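# Close all open drawers without moving the cabinets

## Task

Push each drawer that is open until it is fully closed. The cabinets must stay where they were at the start, nothing may be knocked over, and the robot must not topple or finish leaning.

## Robot and tools

Robot: a Dexmate Vega on three wheels. It has two steering, driven front wheels and a passive rear caster. Its torso has three links (thigh, shank, chest) that fold in a Z shape via torso_hip_rad, torso_knee_rad and torso_waist_rad. The chest carries two 7-joint arms with two-finger grippers and a head. Cameras: head_camera, left_wrist_camera and right_wrist_camera; each wrist camera sits on the back of its hand. From above, in its start posture, the robot is 0.70 m long and 0.63 m wide (0.91 m with arms folded). Its front edge is 0.35 m ahead of the base origin.

Frames (metres): the base frame sits on the floor at the point the robot spins about, 0.185 m behind the front axle, with x forward, y left and z up. chest, left_hand and right_hand are reported in it. A hand point lies between the fingers, 0.033 m back from the closed tips. Fingers point along the hand's z, close along its y, and the hand's back faces -x. The odometry frame is the base frame as it was when the scene began. base_odometry only counts wheel rotation, so slip looks like travel. turned_by_wheels and turned_by_imu give rotation (rad, left positive) since the previous result; the IMU also catches skids and pushes. base_tilt gives forward and right lean in degrees, with about 2 degrees of bias.

Tool move: one action per call, plus an optional "cameras" list (head_camera, left_wrist_camera, right_wrist_camera or all; [] means none; omitted means all). It returns the state and images, listed in the order named on the "pictures" line. An action holds "base", "joints" or both, with optional "speeds" or "min_time_s". Or it holds "target" on its own.
- base: an object with exactly one key. Each is an offset from where the base last reported itself, not a place. translate_m: metres, forward positive, -2 to 2. strafe_m: metres sideways, left positive, -2 to 2; heading may drift. rotate_rad: radians on the spot, counter-clockwise (left) positive, -3.2 to 3.2. The front wheels first steer toward a new direction, taking up to 1.1 s.
- joints: a single object covering all joints, keyed by name. Each value is an absolute angle in radians. Examples: torso_hip_rad 0 to 1.57, torso_knee_rad 0 to 3.141, torso_waist_rad -1.57 to 1.57, left_elbow_rad -3.041 to 0.214, left_gripper_rad 0 (shut) to 0.785, head_pan_rad -2.792 to 2.792, head_camera_tilt_rad -1.483 to 1.378. Right shoulder pitch and right wrist pitch are mirrored: negative swings down. Chest forward lean equals knee - hip - waist.
- target: an absolute pose for a single hand. side is "left" or "right". x, y and z are in metres in the base frame, -3 to 3. pitch_deg runs -30 to 95 (90 points the fingers down, 0 is level). heading_deg: 0 is forward, counter-clockwise positive. roll_deg defaults to 0. Both run -360 to 360. line_only true forces a straight path or a refusal. The pose is checked against the robot's own body only, never the furniture. Results: "reached" (within 10 mm and 2 degrees), "short" (resend if it says part of a move), or "refused" with a reason.
- speeds: caps for this action: translate_m and strafe_m 0.04 to 0.3 m/s, rotate_rad 0.1 to 0.6 rad/s. min_time_s: 0.1 to 8, the shortest duration for arm and head motions.
An unknown key makes a call invalid. An out-of-range value gets it refused. After a refusal or a stop, the remaining move, wait and finished_scene calls in that reply are skipped.

Other tools: wait(seconds 0 to 10, cameras) lets the scene run and returns the state. zoom_image(camera, region [x0,y0,x1,y1] pixels, at most 504 by 504) enlarges part of that camera's latest image. read_manual gives the licence texts. finished_scene(scene) closes the current scene for good.

Result words: "done"; "off_target" (came to rest away from the target and may keep pushing); "contact_stop" (an arm pushed near full torque for about 0.6 s, and the whole group stopped and dropped its targets); "time_out"; "not_followed" or "joint command not followed" (a self-collision check held the arm back); "pose unreachable"; "unfinished". on_its_own lists motion you did not command. The base does not stop when it hits furniture. A time_out, or a count near 0.000, means it is blocked or a front wheel cannot steer; backing away or turning slightly can free it. The result also includes joint torques per arm joint and motor temperatures. MOTOR HOT appears at 65 °C; at 80 °C an OVER-TEMPERATURE FAULT halts that arm for 30 to 60 s. If contact torque reaches a joint's load limit, a TORQUE FAULT freezes that arm for 10 s.

Torso presets (hip, knee, waist): stand 0.469, 1.617, 1.048 (the starting posture); stand_high 0.78, 1.57, 0.44; lean_20 0.52, 1.05, 0.18; lean_45 0.52, 1.05, -0.26; low_lean_45 0, 0, -0.79. Arm fold in key order (shoulder pitch, shoulder yaw, upper arm roll, elbow, forearm roll, wrist pitch, wrist yaw): left 1, 0.5, -0.6, -2.5, 0, -0.9, 0; right -1, -0.5, 0.6, -2.5, 0, 0.9, 0. Fold the arms before going to low_lean_45.

Cautions: time runs while you think, and the robot keeps holding its last command meanwhile. Nothing prevents a tip-over, and a fallen robot stays down. A chest far forward or an arm held out makes tipping and wheel sticking more likely. Do not let the arms strike or squeeze each other. Under joint commands, arms can hit the body. After any stop, pull the arm off the obstacle first. Push drawers shut at a moderate speed rather than slamming them. Avoid ramming cabinets with the base or arms, since they must not move. Check with the cameras that every drawer is flush before calling finished_scene.

Each tool is called after "Call:" by a JSON object that holds its "fn" and its "kwargs".

## Session

Call:
{"fn": "move", "kwargs": {"joints": {"head_pan_rad":1.3,"head_camera_tilt_rad":0.3}, "cameras": ["head_camera"]}}

Call:
{"fn": "move", "kwargs": {"joints": {"head_pan_rad":2.7}, "cameras": ["head_camera"]}}

Call:
{"fn": "move", "kwargs": {"joints": {"head_pan_rad":-2.7}, "cameras": ["head_camera"]}}

Call:
{"fn": "move", "kwargs": {"joints": {"head_pan_rad":-1.3}, "cameras": ["head_camera"]}}

Call:
{"fn": "move", "kwargs": {"joints": {"head_pan_rad":0}, "cameras": ["head_camera"]}}

Scene clock: 1.53 s.
Joint torques (N m): left_arm=[4.43 -0.94 -0.95 -5.56 0.14 -2.14 0.08] | right_arm=[-3.25 0.85 -0.65 -4.73 0.02 2.14 0.18]
Motor temperatures (°C): left_arm=[27 30 30 30 34 38 35] | right_arm=[30 28 29 31 34 35 35]
move: done
base_odometry: x=+0.000 y=+0.000 heading=+0.000
turned_by_wheels: +0.000
turned_by_imu: +0.000
base_tilt: forward=+0.7 right=-0.1
base_status: not commanded
joint_positions: torso_hip_rad=+0.469 torso_knee_rad=+1.617 torso_waist_rad=+1.048 left_shoulder_pitch_rad=+2.211 left_shoulder_yaw_rad=-0.012 left_upper_arm_roll_rad=-0.018 left_elbow_rad=-1.096 left_forearm_roll_rad=+0.000 left_wrist_pitch_rad=-0.486 left_wrist_yaw_rad=+0.003 left_gripper_rad=+0.005 right_shoulder_pitch_rad=-2.205 right_shoulder_yaw_rad=+0.017 right_upper_arm_roll_rad=+0.000 right_elbow_rad=-1.113 right_forearm_roll_rad=+0.002 right_wrist_pitch_rad=+0.507 right_wrist_yaw_rad=+0.015 right_gripper_rad=+0.005 head_pan_rad=+1.300 head_tilt_rad=+0.000 head_camera_tilt_rad=+0.300
joint_status: all done
chest: x=-0.0111 y=+0.0000 z=+1.4155 quat_wxyz=(+0.999, +0.000, +0.050, +0.000) (m; base frame)
left_hand: x=+0.1837 y=+0.2377 z=+0.5981 quat_wxyz=(+0.408, -0.010, +0.913, +0.007) pitch_deg=+41.8 heading_deg=+1.6 roll_deg=+0.4 back=up (m; base frame)
right_hand: x=+0.2035 y=-0.2175 z=+0.6125 quat_wxyz=(+0.429, +0.006, +0.903, +0.010) pitch_deg=+39.2 heading_deg=+1.0 roll_deg=+1.7 back=up (m; base frame)
pictures: head_camera
Images, in order (width x height): head_camera 896x560.

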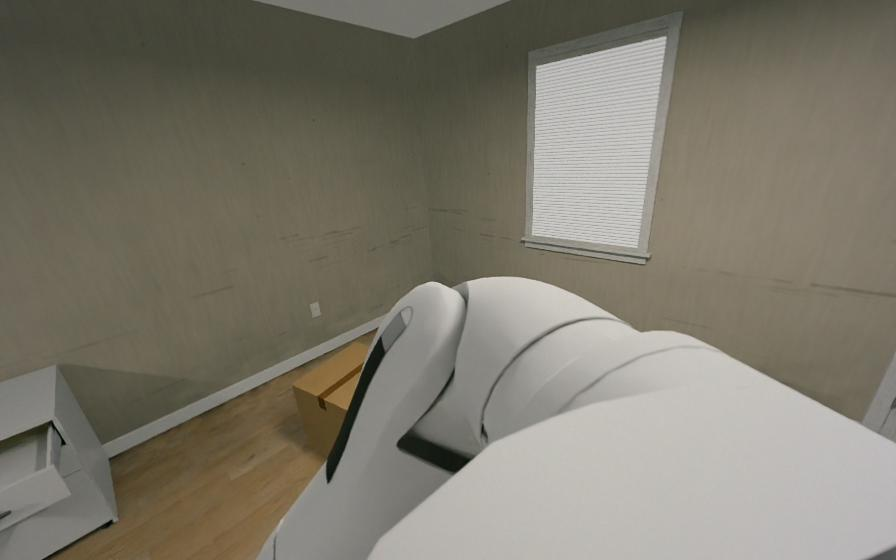

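Scene clock: 3.13 s.
Joint torques (N m): left_arm=[5.7 -3.01 -0.05 -5.78 -0.54 -2.57 -0.4] | right_arm=[-3.4 1.27 -0.89 -4.28 -0.08 1.81 0.04]
Motor temperatures (°C): left_arm=[27 30 30 30 34 38 35] | right_arm=[30 28 29 31 34 35 35]
move: done
base_odometry: x=+0.000 y=+0.000 heading=+0.000
turned_by_wheels: +0.000
turned_by_imu: +0.000
base_tilt: forward=+0.6 right=-0.1
base_status: not commanded
joint_positions: torso_hip_rad=+0.469 torso_knee_rad=+1.617 torso_waist_rad=+1.048 left_shoulder_pitch_rad=+2.211 left_shoulder_yaw_rad=-0.012 left_upper_arm_roll_rad=-0.018 left_elbow_rad=-1.096 left_forearm_roll_rad=+0.000 left_wrist_pitch_rad=-0.486 left_wrist_yaw_rad=+0.003 left_gripper_rad=+0.005 right_shoulder_pitch_rad=-2.205 right_shoulder_yaw_rad=+0.017 right_upper_arm_roll_rad=+0.000 right_elbow_rad=-1.113 right_forearm_roll_rad=+0.002 right_wrist_pitch_rad=+0.507 right_wrist_yaw_rad=+0.015 right_gripper_rad=+0.005 head_pan_rad=+2.700 head_tilt_rad=+0.000 head_camera_tilt_rad=+0.300
joint_status: all done
chest: x=-0.0111 y=+0.0000 z=+1.4155 quat_wxyz=(+0.999, +0.000, +0.050, +0.000) (m; base frame)
left_hand: x=+0.1837 y=+0.2377 z=+0.5981 quat_wxyz=(+0.408, -0.010, +0.913, +0.007) pitch_deg=+41.8 heading_deg=+1.6 roll_deg=+0.4 back=up (m; base frame)
right_hand: x=+0.2035 y=-0.2175 z=+0.6125 quat_wxyz=(+0.429, +0.006, +0.903, +0.010) pitch_deg=+39.2 heading_deg=+1.0 roll_deg=+1.7 back=up (m; base frame)
pictures: head_camera
Images, in order (width x height): head_camera 896x560.

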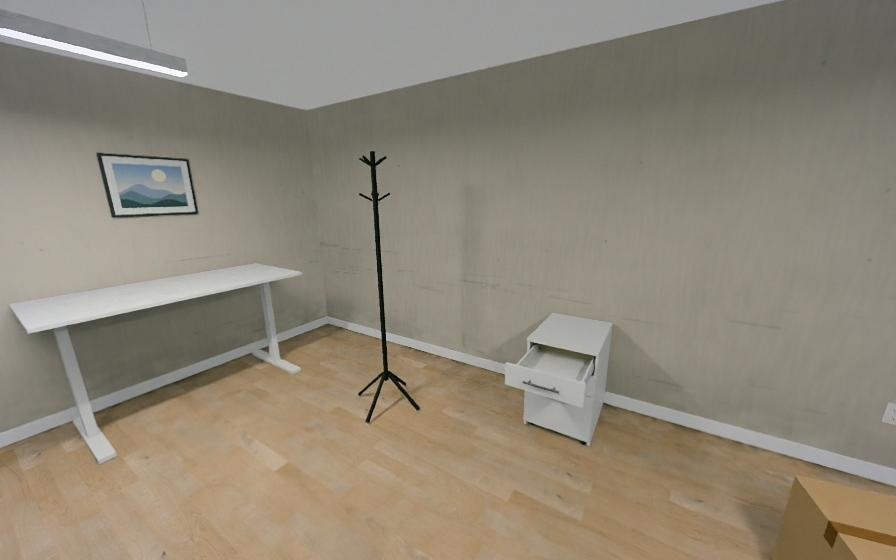

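Scene clock: 7.40 s.
Joint torques (N m): left_arm=[6.06 -2.32 -0.68 -6.51 0.36 -1.47 -0.3] | right_arm=[-3.37 1.22 -0.72 -5.34 -0.05 2.2 0.17]
Motor temperatures (°C): left_arm=[27 30 30 30 34 38 35] | right_arm=[30 28 29 31 34 35 35]
move: done
base_odometry: x=+0.000 y=+0.000 heading=+0.000
turned_by_wheels: +0.000
turned_by_imu: +0.001
base_tilt: forward=+0.7 right=+0.0
base_status: not commanded
joint_positions: torso_hip_rad=+0.469 torso_knee_rad=+1.617 torso_waist_rad=+1.048 left_shoulder_pitch_rad=+2.211 left_shoulder_yaw_rad=-0.012 left_upper_arm_roll_rad=-0.018 left_elbow_rad=-1.096 left_forearm_roll_rad=+0.000 left_wrist_pitch_rad=-0.486 left_wrist_yaw_rad=+0.003 left_gripper_rad=+0.005 right_shoulder_pitch_rad=-2.205 right_shoulder_yaw_rad=+0.017 right_upper_arm_roll_rad=+0.000 right_elbow_rad=-1.113 right_forearm_roll_rad=+0.002 right_wrist_pitch_rad=+0.507 right_wrist_yaw_rad=+0.015 right_gripper_rad=+0.005 head_pan_rad=-2.700 head_tilt_rad=+0.000 head_camera_tilt_rad=+0.300
joint_status: all done
chest: x=-0.0111 y=+0.0000 z=+1.4155 quat_wxyz=(+0.999, +0.000, +0.050, +0.000) (m; base frame)
left_hand: x=+0.1837 y=+0.2377 z=+0.5981 quat_wxyz=(+0.408, -0.010, +0.913, +0.007) pitch_deg=+41.8 heading_deg=+1.6 roll_deg=+0.4 back=up (m; base frame)
right_hand: x=+0.2035 y=-0.2175 z=+0.6125 quat_wxyz=(+0.429, +0.006, +0.903, +0.010) pitch_deg=+39.2 heading_deg=+1.0 roll_deg=+1.7 back=up (m; base frame)
pictures: head_camera
Images, in order (width x height): head_camera 896x560.

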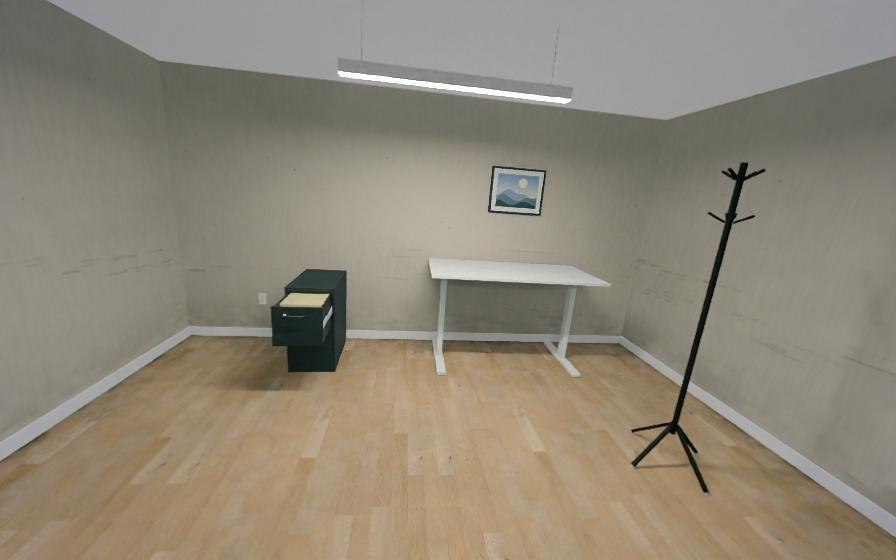

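Scene clock: 9.00 s.
Joint torques (N m): left_arm=[6.63 -0.41 0.63 -4.28 0 -1.76 0.08] | right_arm=[-2.6 -0.36 -0.81 -4.38 -0.01 2.62 0.19]
Motor temperatures (°C): left_arm=[27 30 30 30 34 38 35] | right_arm=[30 28 29 31 34 35 35]
move: done
base_odometry: x=+0.000 y=+0.000 heading=+0.000
turned_by_wheels: +0.000
turned_by_imu: +0.000
base_tilt: forward=+0.6 right=+0.0
base_status: not commanded
joint_positions: torso_hip_rad=+0.469 torso_knee_rad=+1.617 torso_waist_rad=+1.048 left_shoulder_pitch_rad=+2.211 left_shoulder_yaw_rad=-0.012 left_upper_arm_roll_rad=-0.018 left_elbow_rad=-1.096 left_forearm_roll_rad=+0.000 left_wrist_pitch_rad=-0.486 left_wrist_yaw_rad=+0.003 left_gripper_rad=+0.005 right_shoulder_pitch_rad=-2.205 right_shoulder_yaw_rad=+0.017 right_upper_arm_roll_rad=+0.000 right_elbow_rad=-1.113 right_forearm_roll_rad=+0.002 right_wrist_pitch_rad=+0.507 right_wrist_yaw_rad=+0.015 right_gripper_rad=+0.005 head_pan_rad=-1.300 head_tilt_rad=+0.000 head_camera_tilt_rad=+0.300
joint_status: all done
chest: x=-0.0111 y=+0.0000 z=+1.4155 quat_wxyz=(+0.999, +0.000, +0.050, +0.000) (m; base frame)
left_hand: x=+0.1837 y=+0.2377 z=+0.5981 quat_wxyz=(+0.408, -0.010, +0.913, +0.007) pitch_deg=+41.8 heading_deg=+1.6 roll_deg=+0.4 back=up (m; base frame)
right_hand: x=+0.2035 y=-0.2175 z=+0.6125 quat_wxyz=(+0.429, +0.006, +0.903, +0.010) pitch_deg=+39.2 heading_deg=+1.0 roll_deg=+1.7 back=up (m; base frame)
pictures: head_camera
Images, in order (width x height): head_camera 896x560.

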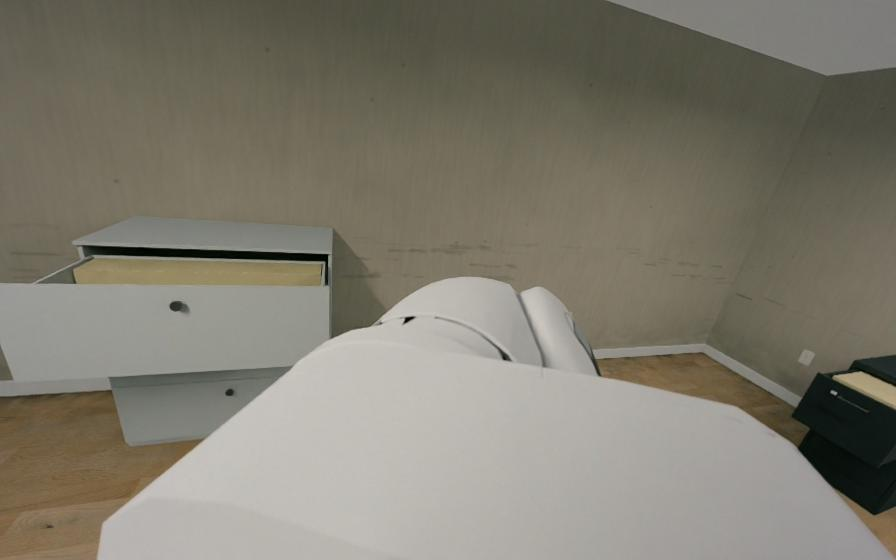

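Scene clock: 10.53 s.
Joint torques (N m): left_arm=[5.19 -0.03 -0.42 -6.03 0.07 -1.63 -0.09] | right_arm=[-3.67 1.41 -0.89 -5.58 0 1.61 0.17]
Motor temperatures (°C): left_arm=[27 30 30 30 34 38 35] | right_arm=[30 28 29 31 34 35 35]
move: done
base_odometry: x=+0.000 y=+0.000 heading=+0.000
turned_by_wheels: +0.000
turned_by_imu: +0.000
base_tilt: forward=+0.7 right=-0.1
base_status: not commanded
joint_positions: torso_hip_rad=+0.469 torso_knee_rad=+1.617 torso_waist_rad=+1.048 left_shoulder_pitch_rad=+2.211 left_shoulder_yaw_rad=-0.012 left_upper_arm_roll_rad=-0.018 left_elbow_rad=-1.096 left_forearm_roll_rad=+0.000 left_wrist_pitch_rad=-0.486 left_wrist_yaw_rad=+0.003 left_gripper_rad=+0.005 right_shoulder_pitch_rad=-2.205 right_shoulder_yaw_rad=+0.017 right_upper_arm_roll_rad=+0.000 right_elbow_rad=-1.113 right_forearm_roll_rad=+0.002 right_wrist_pitch_rad=+0.507 right_wrist_yaw_rad=+0.015 right_gripper_rad=+0.005 head_pan_rad=+0.000 head_tilt_rad=+0.000 head_camera_tilt_rad=+0.300
joint_status: all done
chest: x=-0.0111 y=+0.0000 z=+1.4155 quat_wxyz=(+0.999, +0.000, +0.050, +0.000) (m; base frame)
left_hand: x=+0.1837 y=+0.2377 z=+0.5981 quat_wxyz=(+0.408, -0.010, +0.913, +0.007) pitch_deg=+41.8 heading_deg=+1.6 roll_deg=+0.4 back=up (m; base frame)
right_hand: x=+0.2035 y=-0.2175 z=+0.6125 quat_wxyz=(+0.429, +0.006, +0.903, +0.010) pitch_deg=+39.2 heading_deg=+1.0 roll_deg=+1.7 back=up (m; base frame)
pictures: head_camera
Images, in order (width x height): head_camera 896x560.

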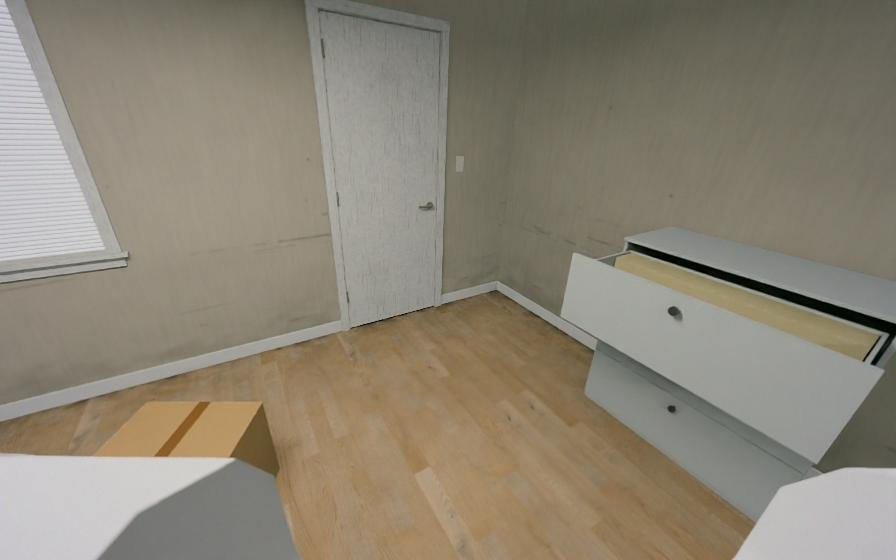

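Call:
{"fn": "move", "kwargs": {"base": {"rotate_rad":-1.09}, "cameras": []}}

Call:
{"fn": "move", "kwargs": {"base": {"strafe_m":0.665}, "joints": {"right_shoulder_pitch_rad":-1.4,"right_elbow_rad":-1.6,"left_shoulder_pitch_rad":1.5,"left_elbow_rad":-2.2}, "cameras": ["head_camera"]}}

Call:
{"fn": "move", "kwargs": {"target": {"side":"right","x":0.7,"y":-0.15,"z":0.93,"pitch_deg":20,"heading_deg":0}, "cameras": ["head_camera","right_wrist_camera"]}}

Scene clock: 31.03 s.
Joint torques (N m): left_arm=[5.1 -0.33 0.14 -6.23 -0.02 -2.69 0.16] | right_arm=[-1.78 -0.48 -0.67 -4.43 -0.07 2.32 0.18]
Motor temperatures (°C): left_arm=[27 30 30 30 34 38 35] | right_arm=[30 28 29 31 34 35 35]
move: done
base_odometry: x=+0.001 y=+0.000 heading=-1.092
turned_by_wheels: -1.092
turned_by_imu: -1.069
base_tilt: forward=+0.6 right=-0.1
base_status: done
joint_positions: torso_hip_rad=+0.469 torso_knee_rad=+1.617 torso_waist_rad=+1.048 left_shoulder_pitch_rad=+2.211 left_shoulder_yaw_rad=-0.012 left_upper_arm_roll_rad=-0.018 left_elbow_rad=-1.096 left_forearm_roll_rad=+0.000 left_wrist_pitch_rad=-0.486 left_wrist_yaw_rad=+0.003 left_gripper_rad=+0.005 right_shoulder_pitch_rad=-2.205 right_shoulder_yaw_rad=+0.017 right_upper_arm_roll_rad=+0.000 right_elbow_rad=-1.113 right_forearm_roll_rad=+0.002 right_wrist_pitch_rad=+0.507 right_wrist_yaw_rad=+0.015 right_gripper_rad=+0.005 head_pan_rad=+0.000 head_tilt_rad=+0.000 head_camera_tilt_rad=+0.300
joint_status: not commanded
chest: x=-0.0111 y=+0.0000 z=+1.4155 quat_wxyz=(+0.999, +0.000, +0.050, +0.000) (m; base frame)
left_hand: x=+0.1837 y=+0.2377 z=+0.5981 quat_wxyz=(+0.408, -0.010, +0.913, +0.007) pitch_deg=+41.8 heading_deg=+1.6 roll_deg=+0.4 back=up (m; base frame)
right_hand: x=+0.2035 y=-0.2175 z=+0.6125 quat_wxyz=(+0.429, +0.006, +0.903, +0.010) pitch_deg=+39.2 heading_deg=+1.0 roll_deg=+1.7 back=up (m; base frame)
pictures: none
No camera images: "cameras" was empty.

Scene clock: 36.37 s.
Joint torques (N m): left_arm=[-11.33 1.35 0.94 -13.71 0.71 -1.89 0.06] | right_arm=[19.36 0.92 -0.71 -12.48 -0.06 2.06 0.19]
Motor temperatures (°C): left_arm=[27 30 30 30 34 38 35] | right_arm=[30 28 29 31 34 35 35]
move: done
base_odometry: x=+0.587 y=+0.311 heading=-1.082
turned_by_wheels: +0.010
turned_by_imu: +0.006
base_tilt: forward=+0.6 right=-0.1
base_status: done
joint_positions: torso_hip_rad=+0.469 torso_knee_rad=+1.617 torso_waist_rad=+1.048 left_shoulder_pitch_rad=+1.504 left_shoulder_yaw_rad=-0.012 left_upper_arm_roll_rad=-0.018 left_elbow_rad=-2.194 left_forearm_roll_rad=+0.000 left_wrist_pitch_rad=-0.486 left_wrist_yaw_rad=+0.003 left_gripper_rad=+0.005 right_shoulder_pitch_rad=-1.401 right_shoulder_yaw_rad=+0.017 right_upper_arm_roll_rad=+0.000 right_elbow_rad=-1.599 right_forearm_roll_rad=+0.002 right_wrist_pitch_rad=+0.507 right_wrist_yaw_rad=+0.015 right_gripper_rad=+0.005 head_pan_rad=+0.000 head_tilt_rad=+0.000 head_camera_tilt_rad=+0.300
joint_status: all done
chest: x=-0.0111 y=+0.0000 z=+1.4155 quat_wxyz=(+0.999, +0.000, +0.050, +0.000) (m; base frame)
left_hand: x=+0.4826 y=+0.2416 z=+1.5744 quat_wxyz=(+0.969, -0.009, +0.245, +0.008) pitch_deg=-61.6 heading_deg=+2.6 roll_deg=-1.7 back=up (m; base frame)
right_hand: x=+0.6838 y=-0.2229 z=+1.3233 quat_wxyz=(+0.886, +0.002, +0.464, +0.009) pitch_deg=-34.7 heading_deg=+0.3 roll_deg=+0.8 back=up (m; base frame)
pictures: head_camera
Images, in order (width x height): head_camera 896x560.

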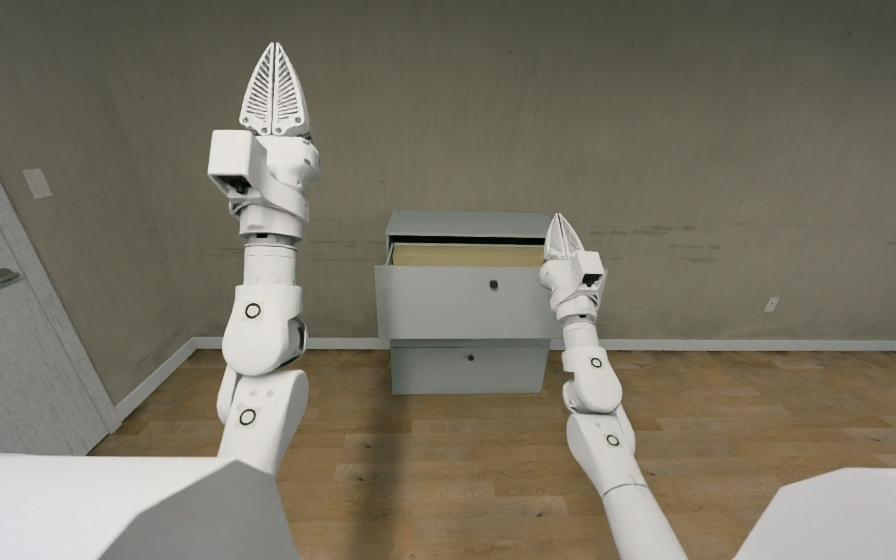

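Scene clock: 40.60 s.
Joint torques (N m): left_arm=[-12.79 0.11 -0.18 -10.42 -0.01 -1.39 -0.61] | right_arm=[18.84 -3.33 3.5 -10.74 -0.91 1.27 -0.15]
Motor temperatures (°C): left_arm=[27 30 30 30 34 38 35] | right_arm=[30 28 29 32 34 35 35]
move: done
base_odometry: x=+0.587 y=+0.311 heading=-1.082
turned_by_wheels: +0.000
turned_by_imu: +0.001
base_tilt: forward=+0.6 right=+0.0
base_status: not commanded
joint_positions: torso_hip_rad=+0.469 torso_knee_rad=+1.617 torso_waist_rad=+1.048 left_shoulder_pitch_rad=+1.500 left_shoulder_yaw_rad=-0.012 left_upper_arm_roll_rad=-0.018 left_elbow_rad=-2.200 left_forearm_roll_rad=+0.000 left_wrist_pitch_rad=-0.486 left_wrist_yaw_rad=+0.003 left_gripper_rad=+0.005 right_shoulder_pitch_rad=-1.250 right_shoulder_yaw_rad=-0.504 right_upper_arm_roll_rad=-0.712 right_elbow_rad=-1.606 right_forearm_roll_rad=+0.733 right_wrist_pitch_rad=-0.159 right_wrist_yaw_rad=-0.637 right_gripper_rad=+0.005 head_pan_rad=+0.000 head_tilt_rad=+0.000 head_camera_tilt_rad=+0.300
joint_status: not commanded
chest: x=-0.0111 y=+0.0000 z=+1.4155 quat_wxyz=(+0.999, +0.000, +0.050, +0.000) (m; base frame)
left_hand: x=+0.4791 y=+0.2416 z=+1.5790 quat_wxyz=(+0.971, -0.009, +0.240, +0.008) pitch_deg=-62.2 heading_deg=+2.7 roll_deg=-1.7 back=up (m; base frame)
right_hand: x=+0.7017 y=-0.1493 z=+0.9338 quat_wxyz=(+0.577, +0.001, +0.817, +0.002) pitch_deg=+19.5 heading_deg=+0.1 roll_deg=+0.3 back=up (m; base frame)
right_hand_status: reached (checked arc [the straight line was blocked], planned for 2.6 s): 4 mm and 0.6 deg off.
pictures: head_camera, right_wrist_camera
Images, in order (width x height): head_camera 896x560, right_wrist_camera 672x420.

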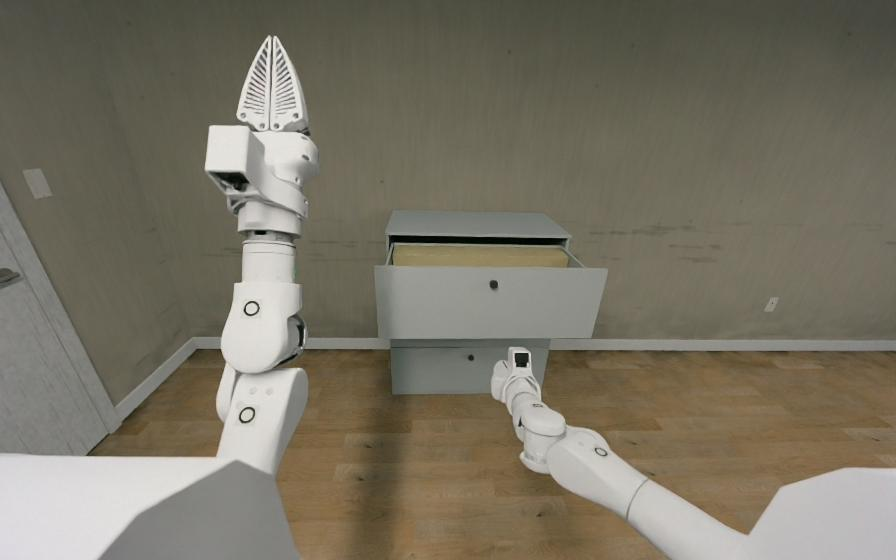

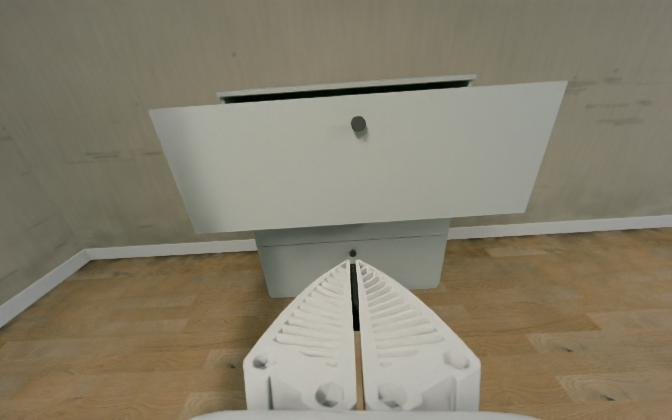

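Call:
{"fn": "move", "kwargs": {"target": {"side":"right","x":0.7,"y":-0.15,"z":0.85,"pitch_deg":20,"heading_deg":0}, "cameras": []}}

Call:
{"fn": "move", "kwargs": {"base": {"translate_m":0.45}, "speeds": {"translate_m":0.2}, "cameras": ["head_camera","right_wrist_camera"]}}

Scene clock: 52.70 s.
Joint torques (N m): left_arm=[-10.98 -0.07 1.31 -14.84 0.22 -1.79 -0.18] | right_arm=[20.46 2.54 0.89 -5.36 -1.6 2.38 0.66]
Motor temperatures (°C): left_arm=[27 30 30 31 34 38 35] | right_arm=[31 28 29 32 34 35 35]
move: done
base_odometry: x=+0.587 y=+0.311 heading=-1.082
turned_by_wheels: +0.000
turned_by_imu: +0.001
base_tilt: forward=+0.6 right=-0.1
base_status: not commanded
joint_positions: torso_hip_rad=+0.469 torso_knee_rad=+1.617 torso_waist_rad=+1.048 left_shoulder_pitch_rad=+1.500 left_shoulder_yaw_rad=-0.012 left_upper_arm_roll_rad=-0.018 left_elbow_rad=-2.200 left_forearm_roll_rad=+0.000 left_wrist_pitch_rad=-0.486 left_wrist_yaw_rad=+0.003 left_gripper_rad=+0.005 right_shoulder_pitch_rad=-1.222 right_shoulder_yaw_rad=-0.371 right_upper_arm_roll_rad=-0.772 right_elbow_rad=-1.221 right_forearm_roll_rad=+0.656 right_wrist_pitch_rad=+0.081 right_wrist_yaw_rad=-0.511 right_gripper_rad=+0.005 head_pan_rad=+0.000 head_tilt_rad=+0.000 head_camera_tilt_rad=+0.300
joint_status: not commanded
chest: x=-0.0111 y=+0.0000 z=+1.4155 quat_wxyz=(+0.999, +0.000, +0.050, +0.000) (m; base frame)
left_hand: x=+0.4791 y=+0.2416 z=+1.5790 quat_wxyz=(+0.971, -0.009, +0.240, +0.008) pitch_deg=-62.2 heading_deg=+2.7 roll_deg=-1.7 back=up (m; base frame)
right_hand: x=+0.6998 y=-0.1503 z=+0.8507 quat_wxyz=(+0.573, +0.000, +0.819, +0.000) pitch_deg=+20.0 heading_deg=+0.0 roll_deg=+0.0 back=up (m; base frame)
right_hand_status: reached (straight line, planned for 1.6 s): 1 mm and 0.1 deg off.
pictures: none
No camera images: "cameras" was empty.

Scene clock: 56.77 s.
Joint torques (N m): left_arm=[-11.25 -0.36 0.51 -11.03 0.19 -1.9 -0.14] | right_arm=[18.52 2.83 1.28 -6.08 -1.65 3.28 0.27]
Motor temperatures (°C): left_arm=[28 30 30 31 34 38 35] | right_arm=[31 28 29 32 34 35 35]
move: done
base_odometry: x=+0.800 y=-0.086 heading=-1.082
turned_by_wheels: +0.000
turned_by_imu: +0.000
base_tilt: forward=+0.7 right=+0.0
base_status: done
joint_positions: torso_hip_rad=+0.469 torso_knee_rad=+1.617 torso_waist_rad=+1.048 left_shoulder_pitch_rad=+1.500 left_shoulder_yaw_rad=-0.012 left_upper_arm_roll_rad=-0.018 left_elbow_rad=-2.200 left_forearm_roll_rad=+0.000 left_wrist_pitch_rad=-0.486 left_wrist_yaw_rad=+0.003 left_gripper_rad=+0.005 right_shoulder_pitch_rad=-1.221 right_shoulder_yaw_rad=-0.368 right_upper_arm_roll_rad=-0.773 right_elbow_rad=-1.215 right_forearm_roll_rad=+0.655 right_wrist_pitch_rad=+0.084 right_wrist_yaw_rad=-0.509 right_gripper_rad=+0.005 head_pan_rad=+0.000 head_tilt_rad=+0.000 head_camera_tilt_rad=+0.300
joint_status: not commanded
chest: x=-0.0110 y=+0.0000 z=+1.4155 quat_wxyz=(+0.999, +0.000, +0.050, +0.000) (m; base frame)
left_hand: x=+0.4792 y=+0.2416 z=+1.5790 quat_wxyz=(+0.971, -0.009, +0.240, +0.008) pitch_deg=-62.2 heading_deg=+2.7 roll_deg=-1.7 back=up (m; base frame)
right_hand: x=+0.6998 y=-0.1502 z=+0.8495 quat_wxyz=(+0.573, +0.000, +0.819, +0.000) pitch_deg=+20.1 heading_deg=+0.0 roll_deg=+0.0 back=up (m; base frame)
pictures: head_camera, right_wrist_camera
Images, in order (width x height): head_camera 896x560, right_wrist_camera 672x420.

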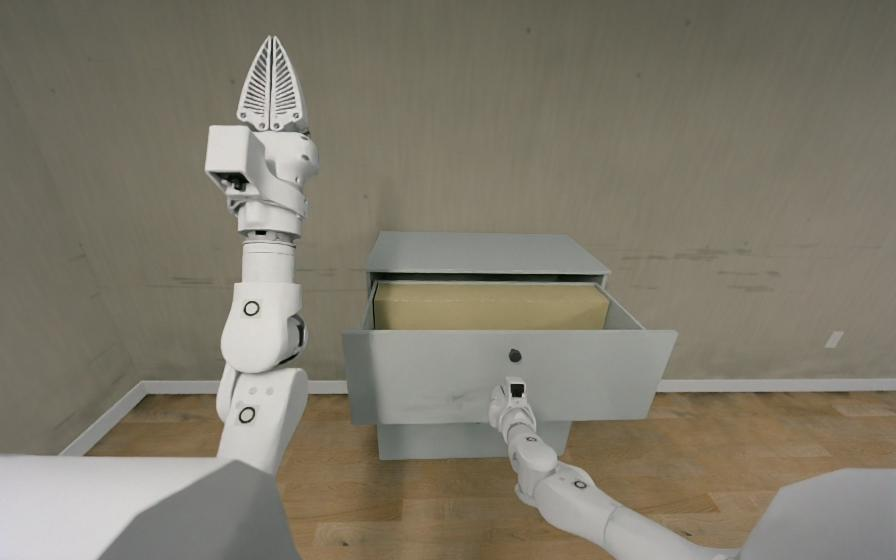

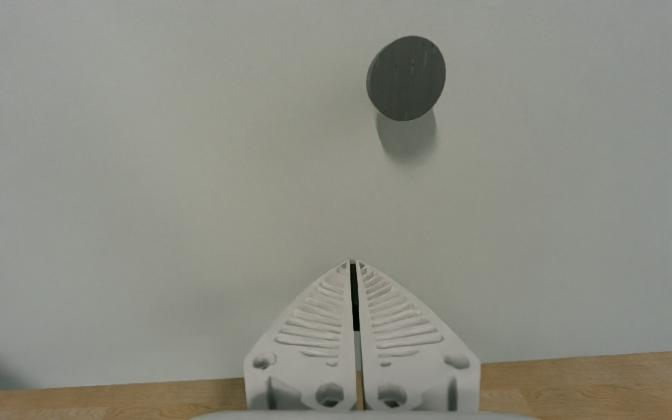

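Call:
{"fn": "move", "kwargs": {"base": {"translate_m":0.44}, "speeds": {"translate_m":0.08}, "cameras": ["head_camera","right_wrist_camera"]}}

Scene clock: 67.90 s.
Joint torques (N m): left_arm=[-10.34 -0.84 0.28 -11.76 -0.39 -2.09 -0.07] | right_arm=[58.65 -0.92 34.3 -15.07 -6.76 10.45 0.8]
Motor temperatures (°C): left_arm=[28 30 30 31 34 38 35] | right_arm=[32 28 30 32 34 36 35]
move: done
base_odometry: x=+1.007 y=-0.473 heading=-1.084
turned_by_wheels: -0.002
turned_by_imu: -0.003
base_tilt: forward=+0.6 right=+0.0
base_status: done
joint_positions: torso_hip_rad=+0.470 torso_knee_rad=+1.616 torso_waist_rad=+1.048 left_shoulder_pitch_rad=+1.500 left_shoulder_yaw_rad=-0.012 left_upper_arm_roll_rad=-0.018 left_elbow_rad=-2.200 left_forearm_roll_rad=+0.000 left_wrist_pitch_rad=-0.486 left_wrist_yaw_rad=+0.003 left_gripper_rad=+0.005 right_shoulder_pitch_rad=-1.223 right_shoulder_yaw_rad=-0.368 right_upper_arm_roll_rad=-0.776 right_elbow_rad=-1.215 right_forearm_roll_rad=+0.656 right_wrist_pitch_rad=+0.081 right_wrist_yaw_rad=-0.509 right_gripper_rad=+0.005 head_pan_rad=+0.000 head_tilt_rad=+0.000 head_camera_tilt_rad=+0.300
joint_status: not commanded
chest: x=-0.0127 y=+0.0000 z=+1.4156 quat_wxyz=(+0.999, +0.000, +0.049, +0.000) (m; base frame)
left_hand: x=+0.4772 y=+0.2416 z=+1.5800 quat_wxyz=(+0.971, -0.009, +0.239, +0.008) pitch_deg=-62.3 heading_deg=+2.7 roll_deg=-1.7 back=up (m; base frame)
right_hand: x=+0.6965 y=-0.1491 z=+0.8469 quat_wxyz=(+0.571, -0.001, +0.821, +0.000) pitch_deg=+20.4 heading_deg=+0.1 roll_deg=-0.1 back=up (m; base frame)
pictures: head_camera, right_wrist_camera
Images, in order (width x height): head_camera 896x560, right_wrist_camera 672x420.

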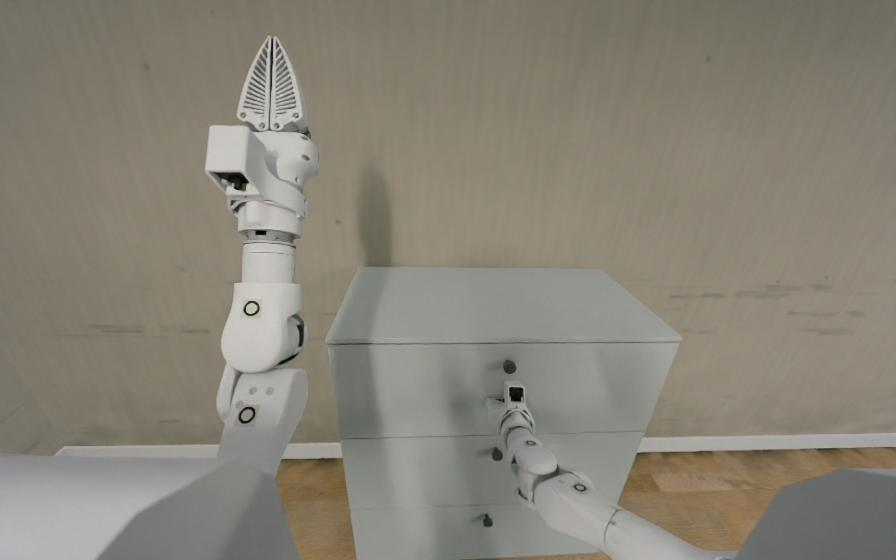

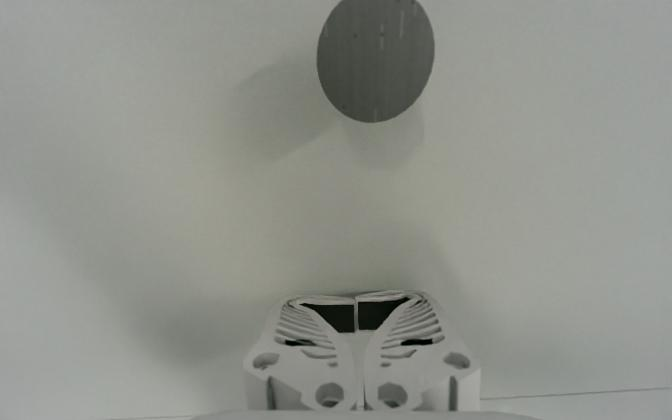

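Call:
{"fn": "zoom_image", "kwargs": {"camera": "head_camera", "region": [310, 250, 700, 560]}}

Call:
{"fn": "move", "kwargs": {"base": {"translate_m":-0.6}, "cameras": ["head_camera"]}}

Call:
{"fn": "move", "kwargs": {"base": {"rotate_rad":-1.566}, "joints": {"right_shoulder_pitch_rad":-1.2,"right_shoulder_yaw_rad":0,"right_upper_arm_roll_rad":0,"right_elbow_rad":-1.4,"right_forearm_roll_rad":0,"right_wrist_pitch_rad":0.2,"right_wrist_yaw_rad":0,"left_elbow_rad":-2.5}, "cameras": ["head_camera"]}}

Scaled by 1.292 from the camera's 896x560 image, which has a finer 960x600 frame.

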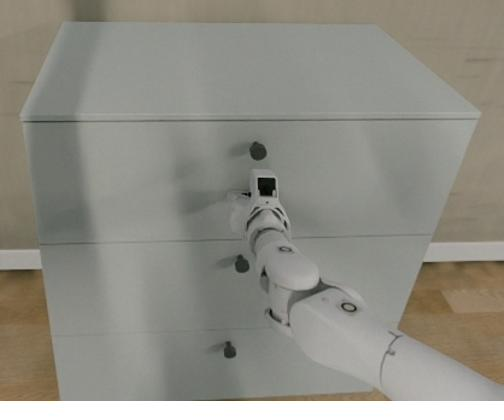

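Scene clock: 94.53 s.
Joint torques (N m): left_arm=[-12.35 0.46 1.12 -11.36 -0.08 -1.49 -0.2] | right_arm=[18.17 0.14 8.66 -10.46 -1.62 2.53 0.28]
Motor temperatures (°C): left_arm=[28 30 30 31 34 38 35] | right_arm=[44 28 37 33 36 47 35]
move: done
base_odometry: x=+0.725 y=+0.056 heading=-1.085
turned_by_wheels: -0.001
turned_by_imu: +0.001
base_tilt: forward=+0.7 right=-0.1
base_status: done
joint_positions: torso_hip_rad=+0.469 torso_knee_rad=+1.617 torso_waist_rad=+1.048 left_shoulder_pitch_rad=+1.500 left_shoulder_yaw_rad=-0.012 left_upper_arm_roll_rad=-0.018 left_elbow_rad=-2.200 left_forearm_roll_rad=+0.000 left_wrist_pitch_rad=-0.486 left_wrist_yaw_rad=+0.003 left_gripper_rad=+0.005 right_shoulder_pitch_rad=-1.221 right_shoulder_yaw_rad=-0.368 right_upper_arm_roll_rad=-0.774 right_elbow_rad=-1.215 right_forearm_roll_rad=+0.655 right_wrist_pitch_rad=+0.084 right_wrist_yaw_rad=-0.509 right_gripper_rad=+0.005 head_pan_rad=+0.000 head_tilt_rad=+0.000 head_camera_tilt_rad=+0.300
joint_status: not commanded
chest: x=-0.0111 y=+0.0000 z=+1.4155 quat_wxyz=(+0.999, +0.000, +0.050, +0.000) (m; base frame)
left_hand: x=+0.4791 y=+0.2416 z=+1.5791 quat_wxyz=(+0.971, -0.009, +0.240, +0.008) pitch_deg=-62.2 heading_deg=+2.7 roll_deg=-1.7 back=up (m; base frame)
right_hand: x=+0.6995 y=-0.1499 z=+0.8492 quat_wxyz=(+0.573, +0.000, +0.820, +0.000) pitch_deg=+20.1 heading_deg=+0.0 roll_deg=+0.0 back=up (m; base frame)
pictures: head_camera
Images, in order (width x height): head_camera 896x560.

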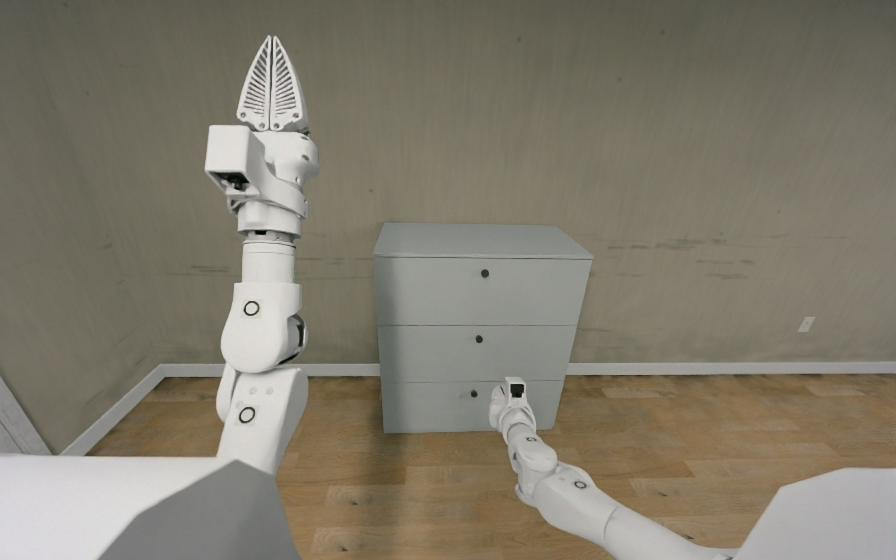

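Scene clock: 98.83 s.
Joint torques (N m): left_arm=[-8.48 -0.44 0.22 -9.93 -0.31 -1.16 -0.04] | right_arm=[22.18 0.75 4.1 -12.74 -0.51 3.04 0.41]
Motor temperatures (°C): left_arm=[28 30 30 31 34 38 35] | right_arm=[43 28 36 33 36 45 35]
move: done
base_odometry: x=+0.726 y=+0.055 heading=-2.653
turned_by_wheels: -1.568
turned_by_imu: -1.538
base_tilt: forward=+0.7 right=-0.1
base_status: done
joint_positions: torso_hip_rad=+0.469 torso_knee_rad=+1.617 torso_waist_rad=+1.048 left_shoulder_pitch_rad=+1.500 left_shoulder_yaw_rad=-0.012 left_upper_arm_roll_rad=-0.018 left_elbow_rad=-2.500 left_forearm_roll_rad=+0.000 left_wrist_pitch_rad=-0.486 left_wrist_yaw_rad=+0.003 left_gripper_rad=+0.005 right_shoulder_pitch_rad=-1.201 right_shoulder_yaw_rad=-0.003 right_upper_arm_roll_rad=-0.006 right_elbow_rad=-1.398 right_forearm_roll_rad=+0.005 right_wrist_pitch_rad=+0.199 right_wrist_yaw_rad=-0.004 right_gripper_rad=+0.005 head_pan_rad=+0.000 head_tilt_rad=+0.000 head_camera_tilt_rad=+0.300
joint_status: all done
chest: x=-0.0111 y=+0.0000 z=+1.4155 quat_wxyz=(+0.999, +0.000, +0.050, +0.000) (m; base frame)
left_hand: x=+0.3170 y=+0.2399 z=+1.6867 quat_wxyz=(+0.996, -0.008, +0.093, +0.009) pitch_deg=-79.3 heading_deg=+5.5 roll_deg=-4.5 (m; base frame)
right_hand: x=+0.7995 y=-0.2279 z=+1.2322 quat_wxyz=(+0.804, +0.000, +0.595, +0.001) pitch_deg=-16.9 heading_deg=+0.1 roll_deg=+0.1 back=up (m; base frame)
pictures: head_camera
Images, in order (width x height): head_camera 896x560.

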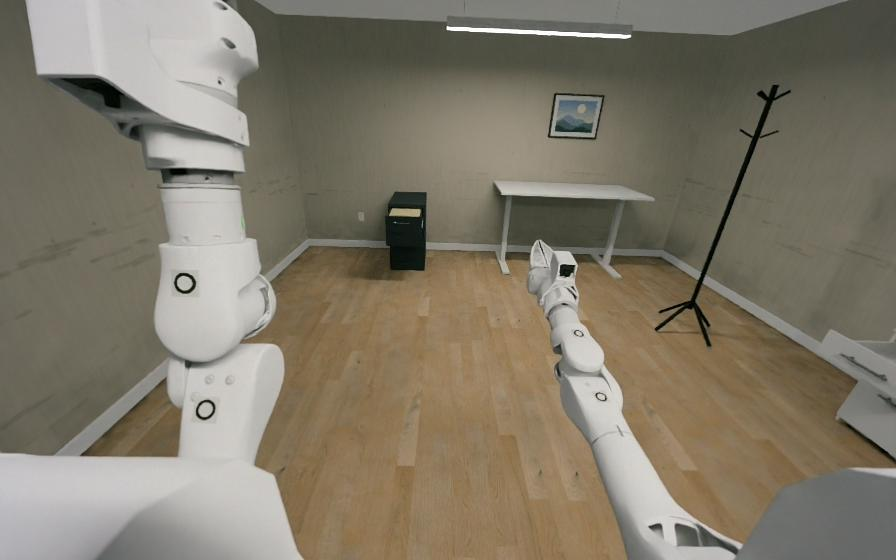

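Call:
{"fn": "move", "kwargs": {"base": {"translate_m":2.0}, "cameras": []}}

Call:
{"fn": "move", "kwargs": {"base": {"strafe_m":0.65}, "joints": {"torso_hip_rad":0.1,"torso_knee_rad":0.6,"torso_waist_rad":0.0,"head_camera_tilt_rad":0}, "cameras": ["head_camera"]}}

Scene clock: 115.47 s.
Joint torques (N m): left_arm=[-8.67 -0.38 -1.19 -7.66 0.28 -0.22 -0.28] | right_arm=[20.85 1.9 2.38 -12.41 -0.42 2.82 0.14]
Motor temperatures (°C): left_arm=[28 30 30 31 34 38 35] | right_arm=[41 28 33 33 35 41 35]
move: done
base_odometry: x=-1.037 y=-0.889 heading=-2.653
turned_by_wheels: +0.000
turned_by_imu: +0.002
base_tilt: forward=+0.6 right=-0.1
base_status: done
joint_positions: torso_hip_rad=+0.469 torso_knee_rad=+1.617 torso_waist_rad=+1.048 left_shoulder_pitch_rad=+1.500 left_shoulder_yaw_rad=-0.012 left_upper_arm_roll_rad=-0.018 left_elbow_rad=-2.500 left_forearm_roll_rad=+0.000 left_wrist_pitch_rad=-0.486 left_wrist_yaw_rad=+0.003 left_gripper_rad=+0.005 right_shoulder_pitch_rad=-1.200 right_shoulder_yaw_rad=+0.000 right_upper_arm_roll_rad=+0.000 right_elbow_rad=-1.400 right_forearm_roll_rad=+0.000 right_wrist_pitch_rad=+0.200 right_wrist_yaw_rad=+0.000 right_gripper_rad=+0.005 head_pan_rad=+0.000 head_tilt_rad=+0.000 head_camera_tilt_rad=+0.300
joint_status: not commanded
chest: x=-0.0110 y=+0.0000 z=+1.4155 quat_wxyz=(+0.999, +0.000, +0.050, +0.000) (m; base frame)
left_hand: x=+0.3170 y=+0.2399 z=+1.6867 quat_wxyz=(+0.996, -0.008, +0.092, +0.009) pitch_deg=-79.3 heading_deg=+5.5 roll_deg=-4.5 (m; base frame)
right_hand: x=+0.7993 y=-0.2293 z=+1.2338 quat_wxyz=(+0.804, +0.000, +0.594, +0.000) pitch_deg=-17.1 heading_deg=+0.0 roll_deg=+0.0 back=up (m; base frame)
pictures: none
No camera images: "cameras" was empty.

Scene clock: 120.63 s.
Joint torques (N m): left_arm=[-6.87 -1.36 0.13 -13.26 -0.47 -1.4 -0.14] | right_arm=[15.72 0.18 1.88 -11.71 -0.29 2.64 0.03]
Motor temperatures (°C): left_arm=[28 30 30 31 34 38 35] | right_arm=[40 28 33 33 35 41 35]
move: done
base_odometry: x=-0.731 y=-1.461 heading=-2.649
turned_by_wheels: +0.004
turned_by_imu: -0.003
base_tilt: forward=+0.6 right=-0.1
base_status: done
joint_positions: torso_hip_rad=+0.100 torso_knee_rad=+0.600 torso_waist_rad=+0.000 left_shoulder_pitch_rad=+1.500 left_shoulder_yaw_rad=-0.012 left_upper_arm_roll_rad=-0.018 left_elbow_rad=-2.500 left_forearm_roll_rad=+0.000 left_wrist_pitch_rad=-0.486 left_wrist_yaw_rad=+0.003 left_gripper_rad=+0.005 right_shoulder_pitch_rad=-1.200 right_shoulder_yaw_rad=+0.000 right_upper_arm_roll_rad=+0.000 right_elbow_rad=-1.400 right_forearm_roll_rad=+0.000 right_wrist_pitch_rad=+0.200 right_wrist_yaw_rad=+0.000 right_gripper_rad=+0.005 head_pan_rad=+0.000 head_tilt_rad=+0.000 head_camera_tilt_rad=+0.000
joint_status: all done
chest: x=+0.0020 y=+0.0000 z=+1.1241 quat_wxyz=(+0.969, +0.000, +0.247, +0.000) (m; base frame)
left_hand: x=+0.4097 y=+0.2399 z=+1.2463 quat_wxyz=(+0.957, -0.006, +0.288, +0.010) pitch_deg=-56.5 heading_deg=+1.8 roll_deg=-0.6 back=up (m; base frame)
right_hand: x=+0.6777 y=-0.2293 z=+0.6415 quat_wxyz=(+0.670, +0.000, +0.742, +0.000) pitch_deg=+5.8 heading_deg=+0.0 roll_deg=+0.0 back=up (m; base frame)
pictures: head_camera
Images, in order (width x height): head_camera 896x560.

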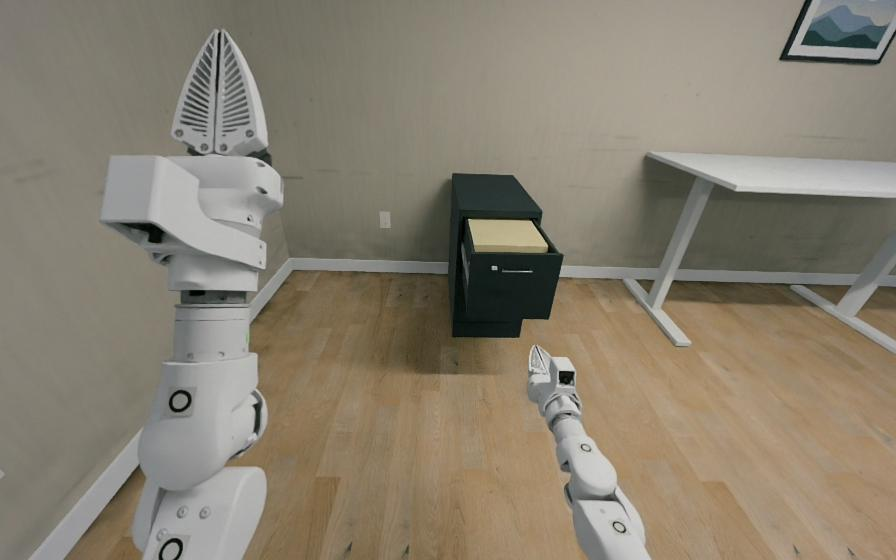

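Call:
{"fn": "move", "kwargs": {"target": {"side":"right","x":0.6,"y":-0.16,"z":0.49,"pitch_deg":25,"heading_deg":0}, "cameras": []}}

Call:
{"fn": "move", "kwargs": {"base": {"strafe_m":-0.07}, "cameras": []}}

Call:
{"fn": "move", "kwargs": {"base": {"translate_m":0.5}, "cameras": ["head_camera","right_wrist_camera"]}}

Scene clock: 134.63 s.
Joint torques (N m): left_arm=[-4.94 -1.15 -0.64 -12.14 -0.26 -1.58 0.04] | right_arm=[2.05 4.96 -5.96 -8.57 -0.55 2.7 -0.22]
Motor temperatures (°C): left_arm=[28 30 30 31 34 38 35] | right_arm=[38 28 32 33 34 39 35]
move: done
base_odometry: x=-0.731 y=-1.461 heading=-2.649
turned_by_wheels: +0.000
turned_by_imu: +0.001
base_tilt: forward=+0.6 right=-0.1
base_status: not commanded
joint_positions: torso_hip_rad=+0.100 torso_knee_rad=+0.600 torso_waist_rad=+0.000 left_shoulder_pitch_rad=+1.500 left_shoulder_yaw_rad=-0.012 left_upper_arm_roll_rad=-0.018 left_elbow_rad=-2.500 left_forearm_roll_rad=+0.000 left_wrist_pitch_rad=-0.486 left_wrist_yaw_rad=+0.003 left_gripper_rad=+0.005 right_shoulder_pitch_rad=-1.285 right_shoulder_yaw_rad=+0.093 right_upper_arm_roll_rad=-0.086 right_elbow_rad=-1.390 right_forearm_roll_rad=-0.071 right_wrist_pitch_rad=-0.040 right_wrist_yaw_rad=-0.101 right_gripper_rad=+0.005 head_pan_rad=+0.000 head_tilt_rad=+0.000 head_camera_tilt_rad=+0.000
joint_status: not commanded
chest: x=+0.0020 y=+0.0000 z=+1.1241 quat_wxyz=(+0.969, +0.000, +0.247, +0.000) (m; base frame)
left_hand: x=+0.4097 y=+0.2399 z=+1.2463 quat_wxyz=(+0.957, -0.006, +0.288, +0.010) pitch_deg=-56.5 heading_deg=+1.8 roll_deg=-0.6 back=up (m; base frame)
right_hand: x=+0.6025 y=-0.1621 z=+0.4936 quat_wxyz=(+0.541, +0.000, +0.841, +0.000) pitch_deg=+24.5 heading_deg=+0.0 roll_deg=+0.0 back=up (m; base frame)
right_hand_status: reached (straight line, planned for 1.1 s): 5 mm and 0.5 deg off.
pictures: none
No camera images: "cameras" was empty.

Scene clock: 136.03 s.
Joint torques (N m): left_arm=[-8.12 3 1.19 -13 0.06 -1.68 0.07] | right_arm=[1.56 5.29 -5.97 -8.2 -0.74 2.17 -0.15]
Motor temperatures (°C): left_arm=[28 30 30 31 34 38 35] | right_arm=[38 28 32 33 34 39 35]
move: done
base_odometry: x=-0.764 y=-1.399 heading=-2.649
turned_by_wheels: +0.000
turned_by_imu: +0.000
base_tilt: forward=+0.6 right=-0.1
base_status: done
joint_positions: torso_hip_rad=+0.100 torso_knee_rad=+0.600 torso_waist_rad=+0.000 left_shoulder_pitch_rad=+1.500 left_shoulder_yaw_rad=-0.012 left_upper_arm_roll_rad=-0.018 left_elbow_rad=-2.500 left_forearm_roll_rad=+0.000 left_wrist_pitch_rad=-0.486 left_wrist_yaw_rad=+0.003 left_gripper_rad=+0.005 right_shoulder_pitch_rad=-1.287 right_shoulder_yaw_rad=+0.095 right_upper_arm_roll_rad=-0.088 right_elbow_rad=-1.389 right_forearm_roll_rad=-0.073 right_wrist_pitch_rad=-0.046 right_wrist_yaw_rad=-0.104 right_gripper_rad=+0.005 head_pan_rad=+0.000 head_tilt_rad=+0.000 head_camera_tilt_rad=+0.000
joint_status: not commanded
chest: x=+0.0020 y=+0.0000 z=+1.1241 quat_wxyz=(+0.969, +0.000, +0.247, +0.000) (m; base frame)
left_hand: x=+0.4097 y=+0.2399 z=+1.2463 quat_wxyz=(+0.957, -0.006, +0.288, +0.010) pitch_deg=-56.5 heading_deg=+1.8 roll_deg=-0.6 back=up (m; base frame)
right_hand: x=+0.6003 y=-0.1604 z=+0.4903 quat_wxyz=(+0.538, +0.000, +0.843, +0.000) pitch_deg=+25.0 heading_deg=+0.0 roll_deg=+0.0 back=up (m; base frame)
pictures: none
No camera images: "cameras" was empty.

Scene clock: 139.97 s.
Joint torques (N m): left_arm=[-3.88 0.9 0.75 -12.28 -0.04 -1.24 -0.19] | right_arm=[7.23 4.67 -5.6 -9.45 -0.58 2.44 -0.19]
Motor temperatures (°C): left_arm=[28 30 30 31 34 38 35] | right_arm=[37 28 32 33 34 39 35]
move: done
base_odometry: x=-1.203 y=-1.638 heading=-2.650
turned_by_wheels: +0.000
turned_by_imu: +0.002
base_tilt: forward=+0.6 right=-0.1
base_status: done
joint_positions: torso_hip_rad=+0.100 torso_knee_rad=+0.600 torso_waist_rad=+0.000 left_shoulder_pitch_rad=+1.500 left_shoulder_yaw_rad=-0.012 left_upper_arm_roll_rad=-0.018 left_elbow_rad=-2.500 left_forearm_roll_rad=+0.000 left_wrist_pitch_rad=-0.486 left_wrist_yaw_rad=+0.003 left_gripper_rad=+0.005 right_shoulder_pitch_rad=-1.287 right_shoulder_yaw_rad=+0.095 right_upper_arm_roll_rad=-0.088 right_elbow_rad=-1.389 right_forearm_roll_rad=-0.073 right_wrist_pitch_rad=-0.046 right_wrist_yaw_rad=-0.104 right_gripper_rad=+0.005 head_pan_rad=+0.000 head_tilt_rad=+0.000 head_camera_tilt_rad=+0.000
joint_status: not commanded
chest: x=+0.0020 y=+0.0000 z=+1.1241 quat_wxyz=(+0.969, +0.000, +0.247, +0.000) (m; base frame)
left_hand: x=+0.4097 y=+0.2399 z=+1.2463 quat_wxyz=(+0.957, -0.006, +0.288, +0.010) pitch_deg=-56.5 heading_deg=+1.8 roll_deg=-0.6 back=up (m; base frame)
right_hand: x=+0.5998 y=-0.1602 z=+0.4896 quat_wxyz=(+0.537, +0.000, +0.844, +0.000) pitch_deg=+25.0 heading_deg=+0.0 roll_deg=+0.0 back=up (m; base frame)
pictures: head_camera, right_wrist_camera
Images, in order (width x height): head_camera 896x560, right_wrist_camera 672x420.

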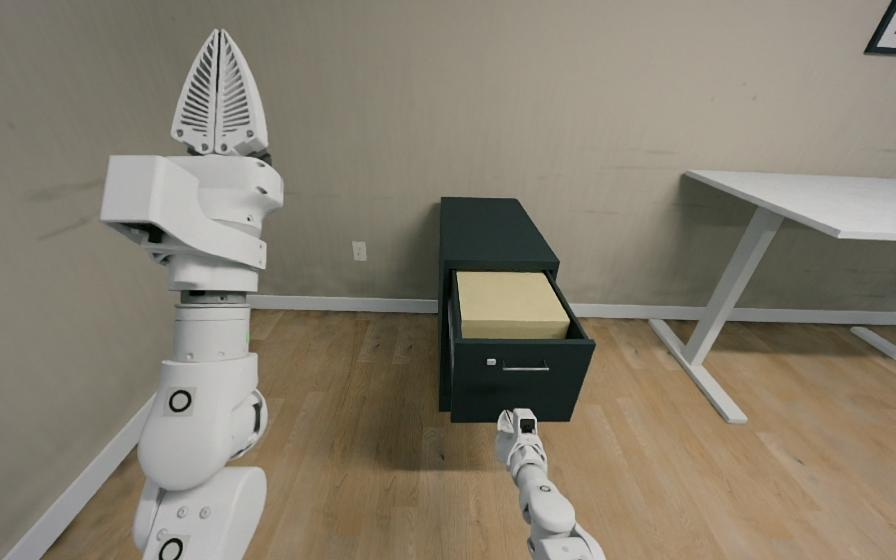

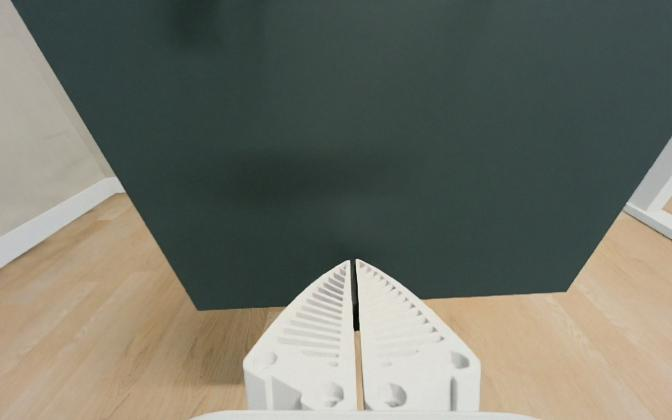

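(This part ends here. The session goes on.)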